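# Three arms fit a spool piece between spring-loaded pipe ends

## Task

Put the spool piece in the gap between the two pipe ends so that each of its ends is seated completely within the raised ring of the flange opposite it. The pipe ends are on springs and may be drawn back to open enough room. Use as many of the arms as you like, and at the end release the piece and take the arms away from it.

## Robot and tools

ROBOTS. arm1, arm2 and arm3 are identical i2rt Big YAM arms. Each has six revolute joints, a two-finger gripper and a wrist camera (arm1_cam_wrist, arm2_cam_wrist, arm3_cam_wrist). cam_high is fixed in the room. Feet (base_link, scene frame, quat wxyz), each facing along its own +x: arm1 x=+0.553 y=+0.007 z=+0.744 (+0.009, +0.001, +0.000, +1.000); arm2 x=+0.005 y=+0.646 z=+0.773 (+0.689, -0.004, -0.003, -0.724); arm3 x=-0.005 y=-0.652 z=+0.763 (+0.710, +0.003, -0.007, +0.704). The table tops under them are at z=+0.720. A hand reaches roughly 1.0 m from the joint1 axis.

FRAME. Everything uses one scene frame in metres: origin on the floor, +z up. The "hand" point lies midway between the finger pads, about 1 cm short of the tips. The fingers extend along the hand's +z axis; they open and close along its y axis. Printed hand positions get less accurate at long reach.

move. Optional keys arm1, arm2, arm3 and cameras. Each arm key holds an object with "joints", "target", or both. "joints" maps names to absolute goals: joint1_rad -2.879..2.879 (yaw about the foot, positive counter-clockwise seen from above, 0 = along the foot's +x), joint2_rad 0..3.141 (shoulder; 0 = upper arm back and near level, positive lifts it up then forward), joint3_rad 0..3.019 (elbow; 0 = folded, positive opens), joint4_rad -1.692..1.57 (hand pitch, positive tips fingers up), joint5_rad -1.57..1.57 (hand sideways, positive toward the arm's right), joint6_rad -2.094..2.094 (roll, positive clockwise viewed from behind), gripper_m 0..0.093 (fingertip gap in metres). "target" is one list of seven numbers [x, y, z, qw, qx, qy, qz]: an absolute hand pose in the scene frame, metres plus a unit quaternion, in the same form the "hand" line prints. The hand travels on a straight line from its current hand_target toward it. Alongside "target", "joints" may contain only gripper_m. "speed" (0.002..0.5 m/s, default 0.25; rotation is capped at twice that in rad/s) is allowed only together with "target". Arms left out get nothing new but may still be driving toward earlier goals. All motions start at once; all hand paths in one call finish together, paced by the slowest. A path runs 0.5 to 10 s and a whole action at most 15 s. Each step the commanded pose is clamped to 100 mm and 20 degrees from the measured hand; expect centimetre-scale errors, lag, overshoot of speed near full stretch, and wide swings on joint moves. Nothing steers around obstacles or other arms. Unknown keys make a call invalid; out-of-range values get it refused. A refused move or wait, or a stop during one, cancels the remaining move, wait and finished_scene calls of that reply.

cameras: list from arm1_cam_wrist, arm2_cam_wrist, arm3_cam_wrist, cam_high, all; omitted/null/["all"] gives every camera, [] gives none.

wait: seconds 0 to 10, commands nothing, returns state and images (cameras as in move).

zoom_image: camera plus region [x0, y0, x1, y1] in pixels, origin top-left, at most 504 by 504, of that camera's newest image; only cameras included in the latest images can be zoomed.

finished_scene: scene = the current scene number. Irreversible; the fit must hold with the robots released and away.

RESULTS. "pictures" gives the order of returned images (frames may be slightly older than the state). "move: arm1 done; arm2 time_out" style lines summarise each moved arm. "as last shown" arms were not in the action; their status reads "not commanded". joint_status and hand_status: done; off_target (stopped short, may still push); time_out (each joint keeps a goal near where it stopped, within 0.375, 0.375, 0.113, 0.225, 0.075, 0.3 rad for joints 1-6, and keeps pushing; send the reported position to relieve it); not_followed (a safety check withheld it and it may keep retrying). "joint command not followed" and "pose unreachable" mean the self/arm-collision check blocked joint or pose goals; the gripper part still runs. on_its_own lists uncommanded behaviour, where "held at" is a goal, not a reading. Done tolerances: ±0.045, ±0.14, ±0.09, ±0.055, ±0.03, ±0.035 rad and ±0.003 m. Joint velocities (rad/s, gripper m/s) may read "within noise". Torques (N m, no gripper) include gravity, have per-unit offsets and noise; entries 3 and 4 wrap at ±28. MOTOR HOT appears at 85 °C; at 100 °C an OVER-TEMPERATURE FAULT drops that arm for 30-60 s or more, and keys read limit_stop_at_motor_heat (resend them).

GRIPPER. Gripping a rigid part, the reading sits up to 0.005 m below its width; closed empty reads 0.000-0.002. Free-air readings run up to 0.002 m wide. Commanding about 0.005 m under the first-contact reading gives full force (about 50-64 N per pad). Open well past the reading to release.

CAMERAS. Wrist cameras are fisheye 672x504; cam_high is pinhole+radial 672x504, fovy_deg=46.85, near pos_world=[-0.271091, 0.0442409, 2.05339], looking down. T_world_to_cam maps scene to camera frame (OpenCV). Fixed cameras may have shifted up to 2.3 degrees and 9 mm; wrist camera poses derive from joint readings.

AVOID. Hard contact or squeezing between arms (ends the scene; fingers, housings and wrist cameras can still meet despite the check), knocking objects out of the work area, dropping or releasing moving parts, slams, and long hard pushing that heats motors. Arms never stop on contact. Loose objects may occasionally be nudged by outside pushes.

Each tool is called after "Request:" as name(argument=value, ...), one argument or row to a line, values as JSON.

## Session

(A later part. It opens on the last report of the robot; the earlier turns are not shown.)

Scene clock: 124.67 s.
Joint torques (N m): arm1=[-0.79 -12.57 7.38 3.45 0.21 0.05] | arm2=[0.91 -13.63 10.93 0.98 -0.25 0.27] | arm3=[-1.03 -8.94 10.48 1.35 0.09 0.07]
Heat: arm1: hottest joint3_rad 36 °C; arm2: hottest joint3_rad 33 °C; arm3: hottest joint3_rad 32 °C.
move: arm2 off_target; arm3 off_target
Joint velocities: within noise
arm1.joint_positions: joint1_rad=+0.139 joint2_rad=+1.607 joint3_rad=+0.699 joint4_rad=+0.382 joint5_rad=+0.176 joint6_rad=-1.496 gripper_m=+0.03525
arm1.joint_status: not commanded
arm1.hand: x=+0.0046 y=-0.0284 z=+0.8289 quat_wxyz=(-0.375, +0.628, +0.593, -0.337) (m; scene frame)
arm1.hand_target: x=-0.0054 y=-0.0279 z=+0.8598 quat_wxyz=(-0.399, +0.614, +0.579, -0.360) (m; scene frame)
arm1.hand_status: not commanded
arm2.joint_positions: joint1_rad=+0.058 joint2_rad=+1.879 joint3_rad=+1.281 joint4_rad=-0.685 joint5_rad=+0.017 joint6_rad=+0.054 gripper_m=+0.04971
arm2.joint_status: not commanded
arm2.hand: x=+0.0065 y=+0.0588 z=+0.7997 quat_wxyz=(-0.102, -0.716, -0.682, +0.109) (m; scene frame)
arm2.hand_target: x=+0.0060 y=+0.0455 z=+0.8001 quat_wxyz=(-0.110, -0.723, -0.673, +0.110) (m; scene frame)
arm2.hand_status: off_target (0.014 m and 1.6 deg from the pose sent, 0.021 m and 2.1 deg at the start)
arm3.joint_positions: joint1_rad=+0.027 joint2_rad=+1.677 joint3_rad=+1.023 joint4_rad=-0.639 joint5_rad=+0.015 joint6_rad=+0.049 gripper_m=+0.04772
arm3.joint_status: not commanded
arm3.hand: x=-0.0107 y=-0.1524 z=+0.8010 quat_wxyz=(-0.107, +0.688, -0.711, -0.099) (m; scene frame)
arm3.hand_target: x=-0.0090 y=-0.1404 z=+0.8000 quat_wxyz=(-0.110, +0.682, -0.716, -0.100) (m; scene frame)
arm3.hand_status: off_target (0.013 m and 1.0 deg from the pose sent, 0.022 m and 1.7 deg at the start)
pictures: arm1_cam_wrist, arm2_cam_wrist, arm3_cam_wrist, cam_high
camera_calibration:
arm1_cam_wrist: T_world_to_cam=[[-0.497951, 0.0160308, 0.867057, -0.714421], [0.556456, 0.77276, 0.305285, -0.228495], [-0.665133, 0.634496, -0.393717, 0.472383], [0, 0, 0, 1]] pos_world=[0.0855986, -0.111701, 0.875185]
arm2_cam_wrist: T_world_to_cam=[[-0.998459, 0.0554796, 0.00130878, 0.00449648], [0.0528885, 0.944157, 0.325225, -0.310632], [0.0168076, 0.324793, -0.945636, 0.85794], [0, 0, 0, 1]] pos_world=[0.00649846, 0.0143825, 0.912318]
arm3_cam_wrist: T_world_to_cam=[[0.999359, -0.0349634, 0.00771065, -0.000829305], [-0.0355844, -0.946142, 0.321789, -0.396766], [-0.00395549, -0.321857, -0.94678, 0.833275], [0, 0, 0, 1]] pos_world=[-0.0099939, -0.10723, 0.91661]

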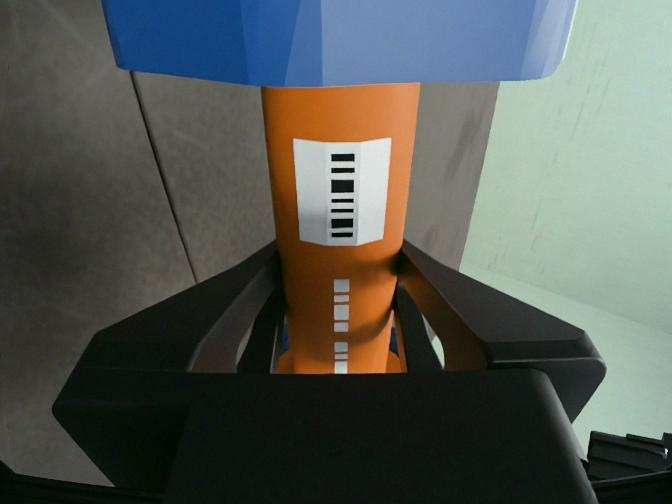

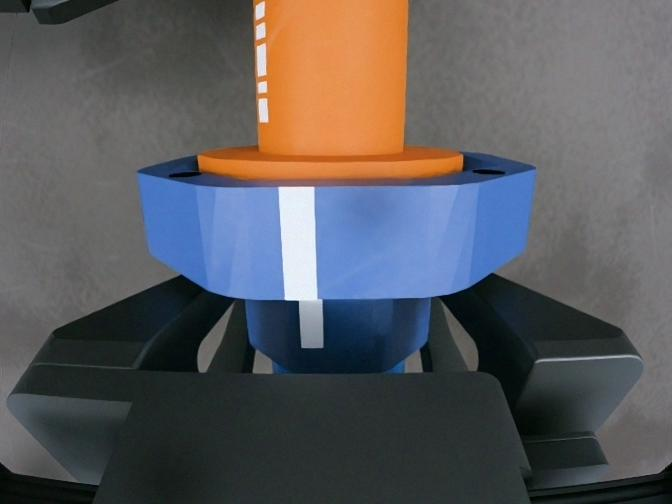

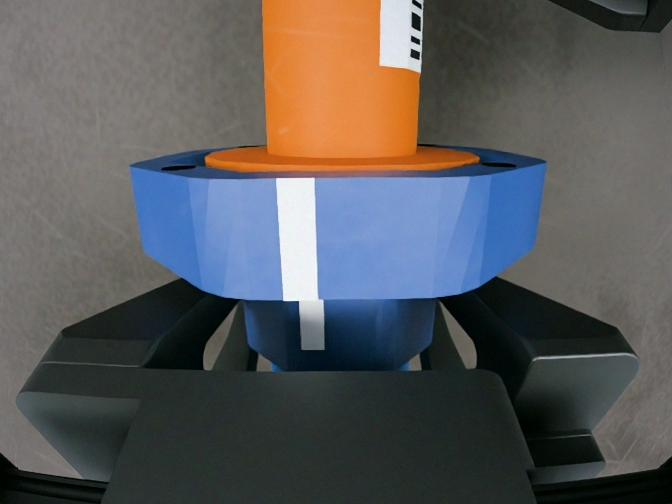

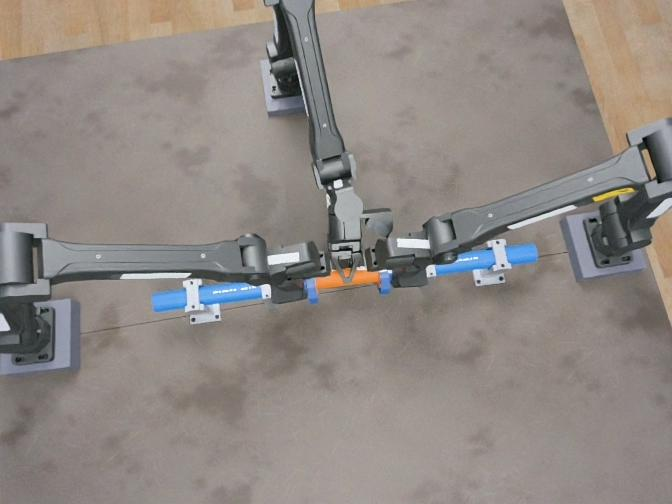

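Request:
move(
  arm2={"target":[0.006,0.015,0.80,0.11,0.724,0.674,-0.11],"speed":0.05},
  arm3={"target":[-0.009,-0.115,0.80,-0.11,0.682,-0.717,-0.10],"speed":0.05},
)

Request:
zoom_image(
  camera="arm2_cam_wrist",
  region=[120, 60, 560, 330],
)

Request:
zoom_image(
  camera="arm3_cam_wrist",
  region=[120, 60, 560, 330],
)

Scene clock: 129.50 s.
Joint torques (N m): arm1=[-0.79 -12.57 7.38 3.45 0.19 0.08] | arm2=[0.85 -11.4 15.02 2.02 -0.3 0.26] | arm3=[-1.55 -7.24 13.67 2.35 0 0.08]
Heat: arm1: hottest joint3_rad 36 °C; arm2: hottest joint3_rad 34 °C; arm3: hottest joint3_rad 32 °C.
move: arm2 off_target; arm3 off_target
Joint velocities: within noise
arm1: as last shown
arm1.joint_positions: joint1_rad=+0.139 joint2_rad=+1.607 joint3_rad=+0.699 joint4_rad=+0.383 joint5_rad=+0.176 joint6_rad=-1.498 gripper_m=+0.03525
arm1.hand: x=+0.0045 y=-0.0284 z=+0.8291 quat_wxyz=(-0.376, +0.627, +0.594, -0.336) (m; scene frame)
arm2.joint_positions: joint1_rad=+0.058 joint2_rad=+1.903 joint3_rad=+1.330 joint4_rad=-0.754 joint5_rad=+0.018 joint6_rad=+0.054 gripper_m=+0.04971
arm2.joint_status: not commanded
arm2.hand: x=+0.0062 y=+0.0563 z=+0.7999 quat_wxyz=(-0.086, -0.718, -0.684, +0.094) (m; scene frame)
arm2.hand_target: x=+0.0058 y=+0.0185 z=+0.8015 quat_wxyz=(-0.110, -0.723, -0.673, +0.110) (m; scene frame)
arm2.hand_status: off_target (0.041 m and 3.6 deg from the pose sent, 0.044 m and 1.6 deg at the start)
arm3.joint_positions: joint1_rad=+0.027 joint2_rad=+1.693 joint3_rad=+1.054 joint4_rad=-0.688 joint5_rad=+0.017 joint6_rad=+0.050 gripper_m=+0.04772
arm3.joint_status: not commanded
arm3.hand: x=-0.0104 y=-0.1511 z=+0.8013 quat_wxyz=(-0.096, +0.689, -0.713, -0.086) (m; scene frame)
arm3.hand_target: x=-0.0089 y=-0.1178 z=+0.8010 quat_wxyz=(-0.110, +0.682, -0.716, -0.100) (m; scene frame)
arm3.hand_status: off_target (0.036 m and 2.5 deg from the pose sent, 0.037 m and 1.0 deg at the start)
pictures: arm1_cam_wrist, arm2_cam_wrist, arm3_cam_wrist, cam_high
camera_calibration:
arm1_cam_wrist: T_world_to_cam=[[-0.497401, 0.0142086, 0.867404, -0.714953], [0.556184, 0.772562, 0.306281, -0.229368], [-0.665772, 0.634781, -0.392176, 0.471088], [0, 0, 0, 1]] pos_world=[0.0855888, -0.111678, 0.875154]
arm2_cam_wrist: T_world_to_cam=[[-0.998425, 0.0559173, 0.00454463, 0.00175696], [0.0536753, 0.928538, 0.367337, -0.341063], [0.0163206, 0.367002, -0.930077, 0.844123], [0, 0, 0, 1]] pos_world=[0.00628423, 0.00679676, 0.910376]
arm3_cam_wrist: T_world_to_cam=[[0.999305, -0.0356567, 0.0108868, -0.00367536], [-0.0372013, -0.934518, 0.353966, -0.419693], [-0.00244736, -0.354125, -0.935195, 0.819827], [0, 0, 0, 1]] pos_world=[-0.00993387, -0.10202, 0.915295]

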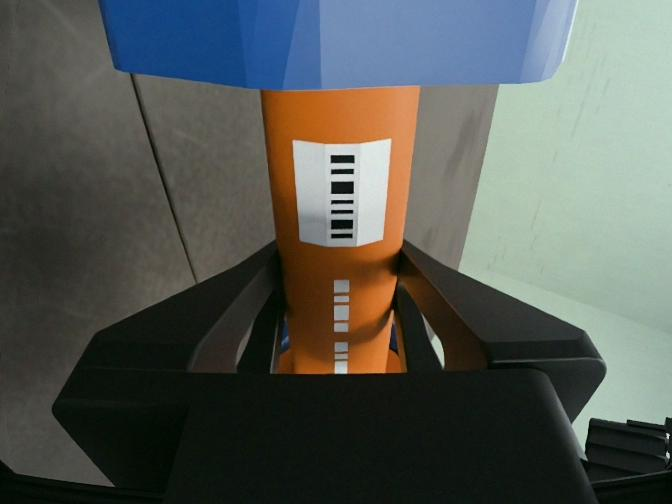

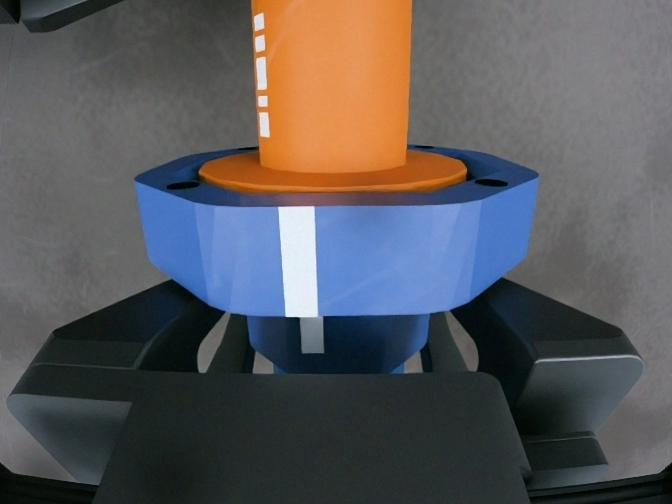

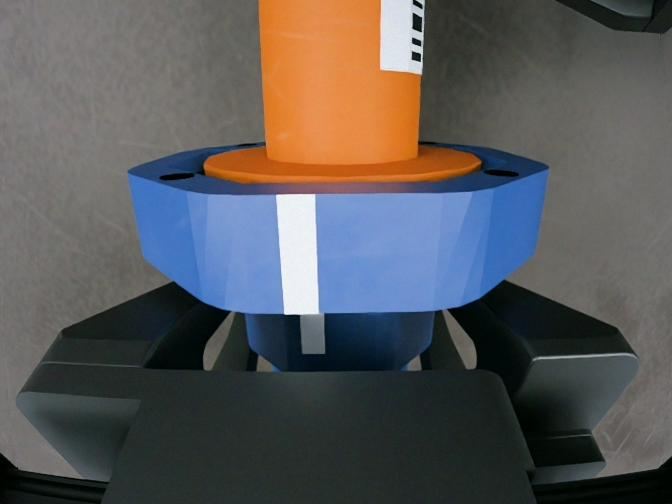

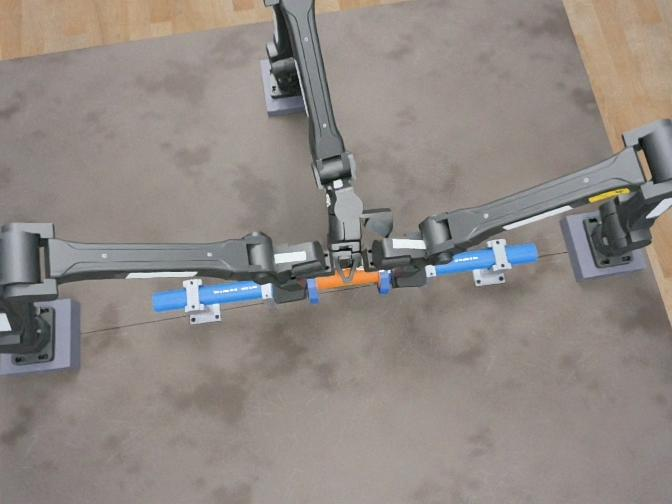

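Scaled by 1.145 from the camera's 672x504 image, which has a finer 960x720 frame.

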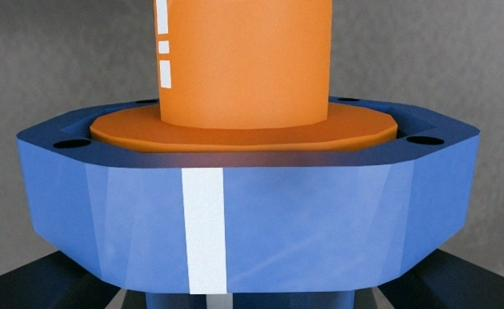

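Scaled by 1.145 from the camera's 672x504 image, which has a finer 960x720 frame.

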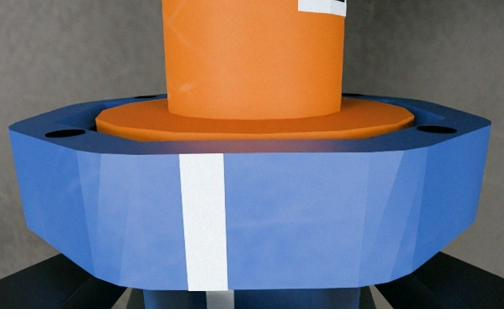

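Seated. Release sequence as before.

Request:
move(
  arm2={"target":[0.006,0.043,0.797,0.09,0.718,0.684,-0.094],"speed":0.05},
  arm3={"target":[-0.0095,-0.138,0.797,-0.096,0.689,-0.713,-0.086],"speed":0.05},
  cameras=[],
)

Request:
move(
  arm2={"joints":{"gripper_m":0.093}},
  arm3={"joints":{"gripper_m":0.093}},
  cameras=["arm2_cam_wrist","arm3_cam_wrist"],
)

Request:
move(
  arm1={"joints":{"gripper_m":0.085}},
  arm2={"target":[0.006,0.075,0.90,0.09,0.718,0.684,-0.094]},
  arm3={"target":[-0.0095,-0.17,0.90,-0.096,0.689,-0.713,-0.086]},
  cameras=["arm1_cam_wrist"],
)

Scene clock: 136.40 s.
Joint torques (N m): arm1=[-0.79 -12.69 7.39 3.43 0.19 0.09] | arm2=[0.97 -13.68 11.04 0.96 -0.23 0.07] | arm3=[-0.56 -9.11 10.84 1.44 -0.01 -0.02]
Heat: arm1: hottest joint3_rad 36 °C; arm2: hottest joint3_rad 37 °C; arm3: hottest joint3_rad 34 °C.
move: arm2 off_target; arm3 off_target
Joint velocities: within noise
arm1: as last shown
arm2.joint_positions: joint1_rad=+0.058 joint2_rad=+1.903 joint3_rad=+1.330 joint4_rad=-0.757 joint5_rad=+0.018 joint6_rad=+0.054 gripper_m=+0.04971
arm2.joint_status: not commanded
arm2.hand: x=+0.0062 y=+0.0571 z=+0.7997 quat_wxyz=(-0.085, -0.718, -0.685, +0.093) (m; scene frame)
arm2.hand_target: x=+0.0059 y=+0.0435 z=+0.7971 quat_wxyz=(-0.090, -0.718, -0.684, +0.094) (m; scene frame)
arm2.hand_status: off_target (0.014 m and 0.6 deg from the pose sent, 0.014 m and 0.5 deg at the start)
arm3.joint_positions: joint1_rad=+0.027 joint2_rad=+1.693 joint3_rad=+1.054 joint4_rad=-0.691 joint5_rad=+0.017 joint6_rad=+0.050 gripper_m=+0.04772
arm3.joint_status: not commanded
arm3.hand: x=-0.0104 y=-0.1517 z=+0.8013 quat_wxyz=(-0.095, +0.690, -0.713, -0.085) (m; scene frame)
arm3.hand_target: x=-0.0095 y=-0.1385 z=+0.7971 quat_wxyz=(-0.096, +0.689, -0.713, -0.086) (m; scene frame)
arm3.hand_status: off_target (0.014 m and 0.2 deg from the pose sent, 0.014 m and 0.1 deg at the start)
pictures: none
No camera images: "cameras" was empty.

Scene clock: 137.27 s.
Joint torques (N m): arm1=[-0.79 -12.63 7.39 3.44 0.2 0.08] | arm2=[0.97 -14.27 11.02 0.96 -0.11 0.07] | arm3=[-1.03 -8.82 10.44 1.43 0.06 -0.02]
Heat: arm1: hottest joint3_rad 36 °C; arm2: hottest joint3_rad 37 °C; arm3: hottest joint3_rad 34 °C.
move: arm2 done; arm3 done
Joint velocities: within noise
arm1: as last shown
arm1.hand: x=+0.0045 y=-0.0284 z=+0.8293 quat_wxyz=(-0.376, +0.627, +0.594, -0.336) (m; scene frame)
arm1.hand_target: x=-0.0054 y=-0.0279 z=+0.8599 quat_wxyz=(-0.399, +0.614, +0.578, -0.360) (m; scene frame)
arm2.joint_positions: joint1_rad=+0.058 joint2_rad=+1.910 joint3_rad=+1.330 joint4_rad=-0.757 joint5_rad=+0.015 joint6_rad=+0.054 gripper_m=+0.09291
arm2.joint_status: all done
arm2.hand: x=+0.0066 y=+0.0578 z=+0.7956 quat_wxyz=(-0.083, -0.718, -0.685, +0.089) (m; scene frame)
arm2.hand_target: x=+0.0058 y=+0.0435 z=+0.7971 quat_wxyz=(-0.090, -0.718, -0.684, +0.094) (m; scene frame)
arm2.hand_status: not commanded
arm3.joint_positions: joint1_rad=+0.027 joint2_rad=+1.710 joint3_rad=+1.054 joint4_rad=-0.691 joint5_rad=+0.012 joint6_rad=+0.050 gripper_m=+0.09293
arm3.joint_status: all done
arm3.hand: x=-0.0111 y=-0.1533 z=+0.7932 quat_wxyz=(-0.088, +0.690, -0.714, -0.080) (m; scene frame)
arm3.hand_target: x=-0.0094 y=-0.1385 z=+0.7972 quat_wxyz=(-0.096, +0.689, -0.713, -0.086) (m; scene frame)
arm3.hand_status: not commanded
pictures: arm2_cam_wrist, arm3_cam_wrist
camera_calibration:
arm2_cam_wrist: T_world_to_cam=[[-0.998484, 0.0549639, 0.00310225, 0.00326285], [0.0520692, 0.9246, 0.377364, -0.348707], [0.0178731, 0.376954, -0.92606, 0.835722], [0, 0, 0, 1]] pos_world=[0.00647786, 0.0072062, 0.905508]
arm3_cam_wrist: T_world_to_cam=[[0.999377, -0.0344901, 0.00747718, -0.0000873442], [-0.0347936, -0.927459, 0.372303, -0.432325], [-0.005906, -0.372331, -0.928081, 0.802998], [0, 0, 0, 1]] pos_world=[-0.0102124, -0.101986, 0.906204]

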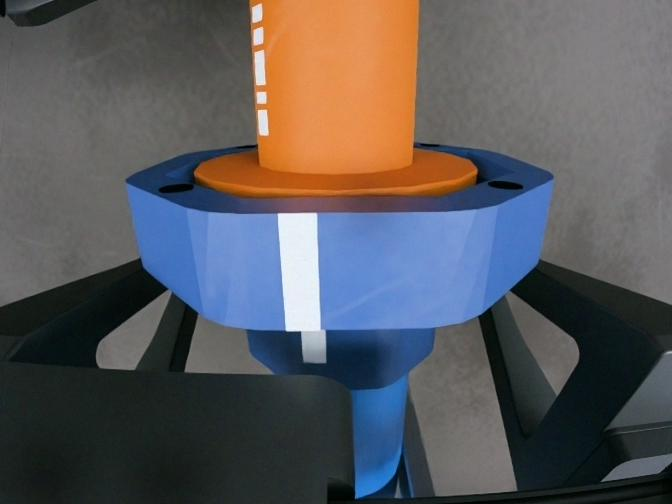

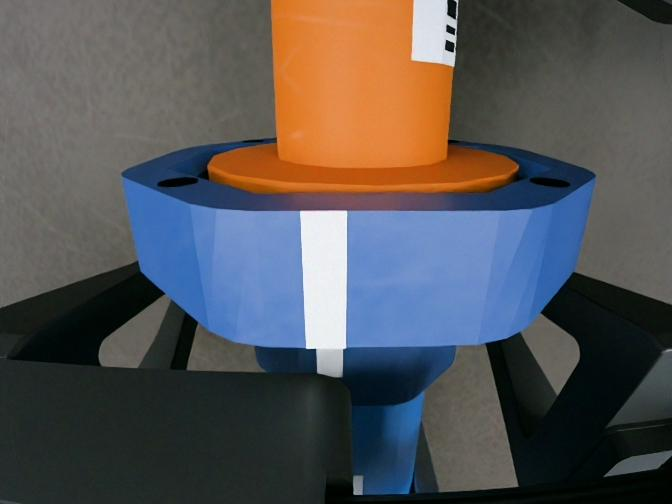

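Scene clock: 138.53 s.
Joint torques (N m): arm1=[-0.73 -10.75 7.58 2.99 0.1 0.09] | arm2=[0.97 -13.92 12.23 0.55 -0.11 0.07] | arm3=[-1.2 -9.17 11.97 0.84 0.03 -0.05]
Heat: arm1: hottest joint3_rad 36 °C; arm2: hottest joint3_rad 37 °C; arm3: hottest joint3_rad 34 °C.
move: arm1 done; arm2 off_target; arm3 off_target
Joint velocities: within noise
arm1.joint_positions: joint1_rad=+0.139 joint2_rad=+1.583 joint3_rad=+0.699 joint4_rad=+0.394 joint5_rad=+0.179 joint6_rad=-1.499 gripper_m=+0.08493
arm1.joint_status: all done
arm1.hand: x=+0.0023 y=-0.0282 z=+0.8446 quat_wxyz=(-0.386, +0.622, +0.586, -0.348) (m; scene frame)
arm1.hand_target: x=-0.0054 y=-0.0278 z=+0.8598 quat_wxyz=(-0.399, +0.614, +0.578, -0.360) (m; scene frame)
arm1.hand_status: not commanded
arm2.joint_positions: joint1_rad=+0.058 joint2_rad=+1.732 joint3_rad=+1.343 joint4_rad=-0.956 joint5_rad=+0.015 joint6_rad=+0.054 gripper_m=+0.09292
arm2.joint_status: not commanded
arm2.hand: x=+0.0065 y=+0.0889 z=+0.8877 quat_wxyz=(-0.080, -0.719, -0.685, +0.087) (m; scene frame)
arm2.hand_target: x=+0.0058 y=+0.0755 z=+0.9002 quat_wxyz=(-0.090, -0.718, -0.684, +0.094) (m; scene frame)
arm2.hand_status: off_target (0.019 m and 1.4 deg from the pose sent, 0.106 m and 1.0 deg at the start)
arm3.joint_positions: joint1_rad=+0.027 joint2_rad=+1.510 joint3_rad=+1.097 joint4_rad=-0.935 joint5_rad=+0.013 joint6_rad=+0.050 gripper_m=+0.09296
arm3.joint_status: not commanded
arm3.hand: x=-0.0111 y=-0.1828 z=+0.8892 quat_wxyz=(-0.088, +0.690, -0.714, -0.080) (m; scene frame)
arm3.hand_target: x=-0.0095 y=-0.1704 z=+0.9001 quat_wxyz=(-0.096, +0.689, -0.713, -0.086) (m; scene frame)
arm3.hand_status: off_target (0.017 m and 1.2 deg from the pose sent, 0.108 m and 1.2 deg at the start)
pictures: arm1_cam_wrist
camera_calibration:
arm1_cam_wrist: T_world_to_cam=[[-0.466095, 0.0172321, 0.884567, -0.743979], [0.568261, 0.772142, 0.284386, -0.214573], [-0.678111, 0.635216, -0.369684, 0.45661], [0, 0, 0, 1]] pos_world=[0.0848003, -0.111544, 0.887922]

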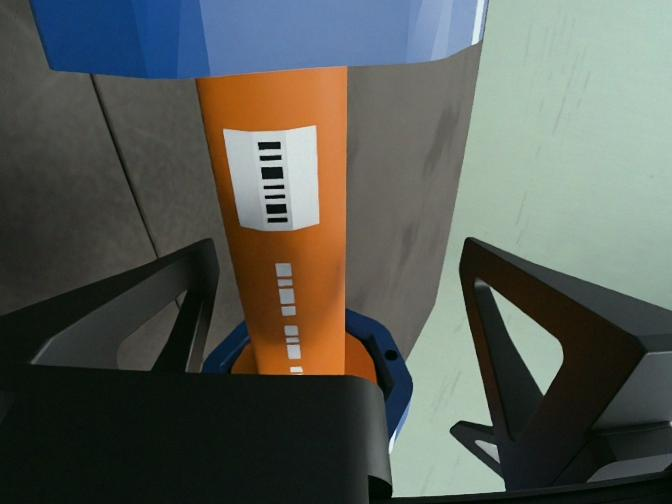

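Request:
move(
  arm1={"target":[0.17,-0.027,0.92,-0.38,0.625,0.59,-0.342]},
  arm2={"target":[0.006,0.19,0.97,0.09,0.718,0.684,-0.094]},
  arm3={"target":[-0.0095,-0.27,0.97,-0.096,0.689,-0.713,-0.086]},
  cameras=["cam_high","arm1_cam_wrist"],
)

Request:
zoom_image(
  camera="cam_high",
  region=[240, 200, 460, 340],
)

Scene clock: 144.37 s.
Joint torques (N m): arm1=[-0.09 -3.25 9.21 1.59 0.13 0.36] | arm2=[1.08 -10.7 8.49 0.61 -0.1 0.08] | arm3=[-1.03 -6.95 8.98 0.91 0.1 -0.05]
Heat: arm1: hottest joint3_rad 36 °C; arm2: hottest joint3_rad 37 °C; arm3: hottest joint3_rad 34 °C.
move: arm1 done; arm2 done; arm3 done
Joint velocities: within noise
arm1.joint_positions: joint1_rad=+0.210 joint2_rad=+0.885 joint3_rad=+0.405 joint4_rad=-0.039 joint5_rad=+0.243 joint6_rad=-1.474 gripper_m=+0.08493
arm1.joint_status: not commanded
arm1.hand: x=+0.1700 y=-0.0243 z=+0.9161 quat_wxyz=(-0.383, +0.622, +0.593, -0.338) (m; scene frame)
arm1.hand_target: x=+0.1700 y=-0.0269 z=+0.9199 quat_wxyz=(-0.380, +0.625, +0.590, -0.342) (m; scene frame)
arm1.hand_status: done (0.005 m and 0.8 deg from the pose sent, 0.184 m and 1.1 deg at the start)
arm2.joint_positions: joint1_rad=+0.058 joint2_rad=+1.409 joint3_rad=+1.184 joint4_rad=-1.088 joint5_rad=+0.015 joint6_rad=+0.054 gripper_m=+0.09292
arm2.joint_status: not commanded
arm2.hand: x=+0.0059 y=+0.1851 z=+0.9704 quat_wxyz=(-0.092, -0.717, -0.684, +0.098) (m; scene frame)
arm2.hand_target: x=+0.0059 y=+0.1900 z=+0.9699 quat_wxyz=(-0.090, -0.718, -0.684, +0.094) (m; scene frame)
arm2.hand_status: done (0.005 m and 0.5 deg from the pose sent, 0.130 m and 1.4 deg at the start)
arm3.joint_positions: joint1_rad=+0.027 joint2_rad=+1.208 joint3_rad=+1.030 joint4_rad=-1.141 joint5_rad=+0.014 joint6_rad=+0.050 gripper_m=+0.09296
arm3.joint_status: not commanded
arm3.hand: x=-0.0101 y=-0.2666 z=+0.9713 quat_wxyz=(-0.098, +0.689, -0.712, -0.090) (m; scene frame)
arm3.hand_target: x=-0.0095 y=-0.2700 z=+0.9700 quat_wxyz=(-0.096, +0.689, -0.713, -0.086) (m; scene frame)
arm3.hand_status: done (0.004 m and 0.5 deg from the pose sent, 0.119 m and 1.2 deg at the start)
pictures: arm1_cam_wrist, cam_high
camera_calibration:
arm1_cam_wrist: T_world_to_cam=[[-0.485817, 0.0041842, 0.874051, -0.716465], [0.559282, 0.769965, 0.307175, -0.35262], [-0.671704, 0.638072, -0.376402, 0.599498], [0, 0, 0, 1]] pos_world=[0.251829, -0.10802, 0.960195]

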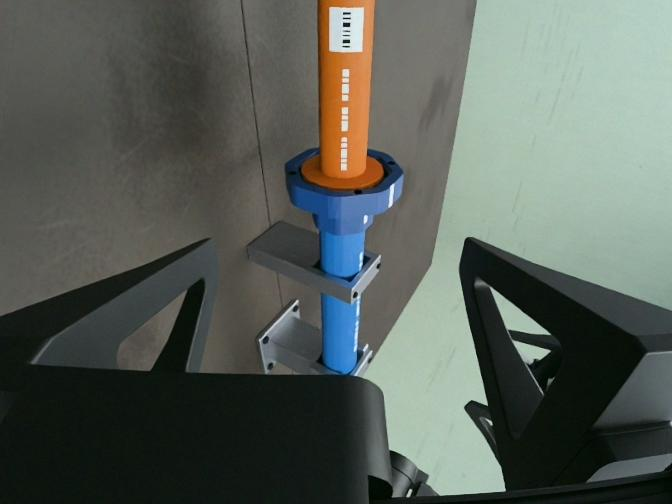

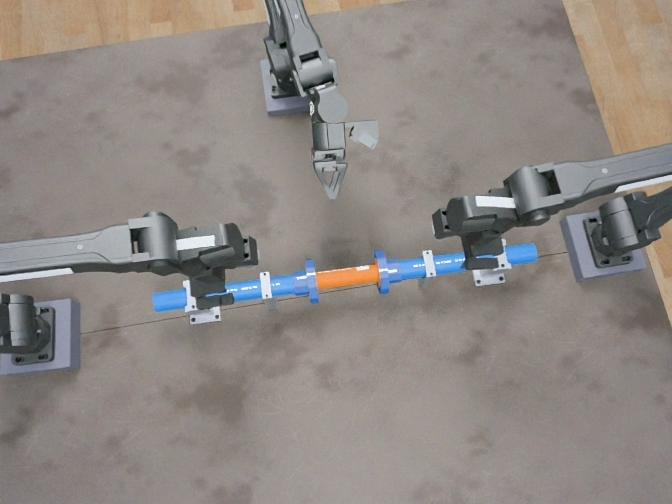

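Scaled by 2.291 from the camera's 672x504 image, which has a finer 960x720 frame.

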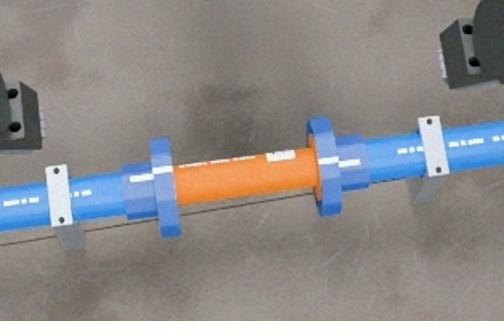

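Request:
finished_scene(
  scene=2,
)

The scene is finished: the task was done.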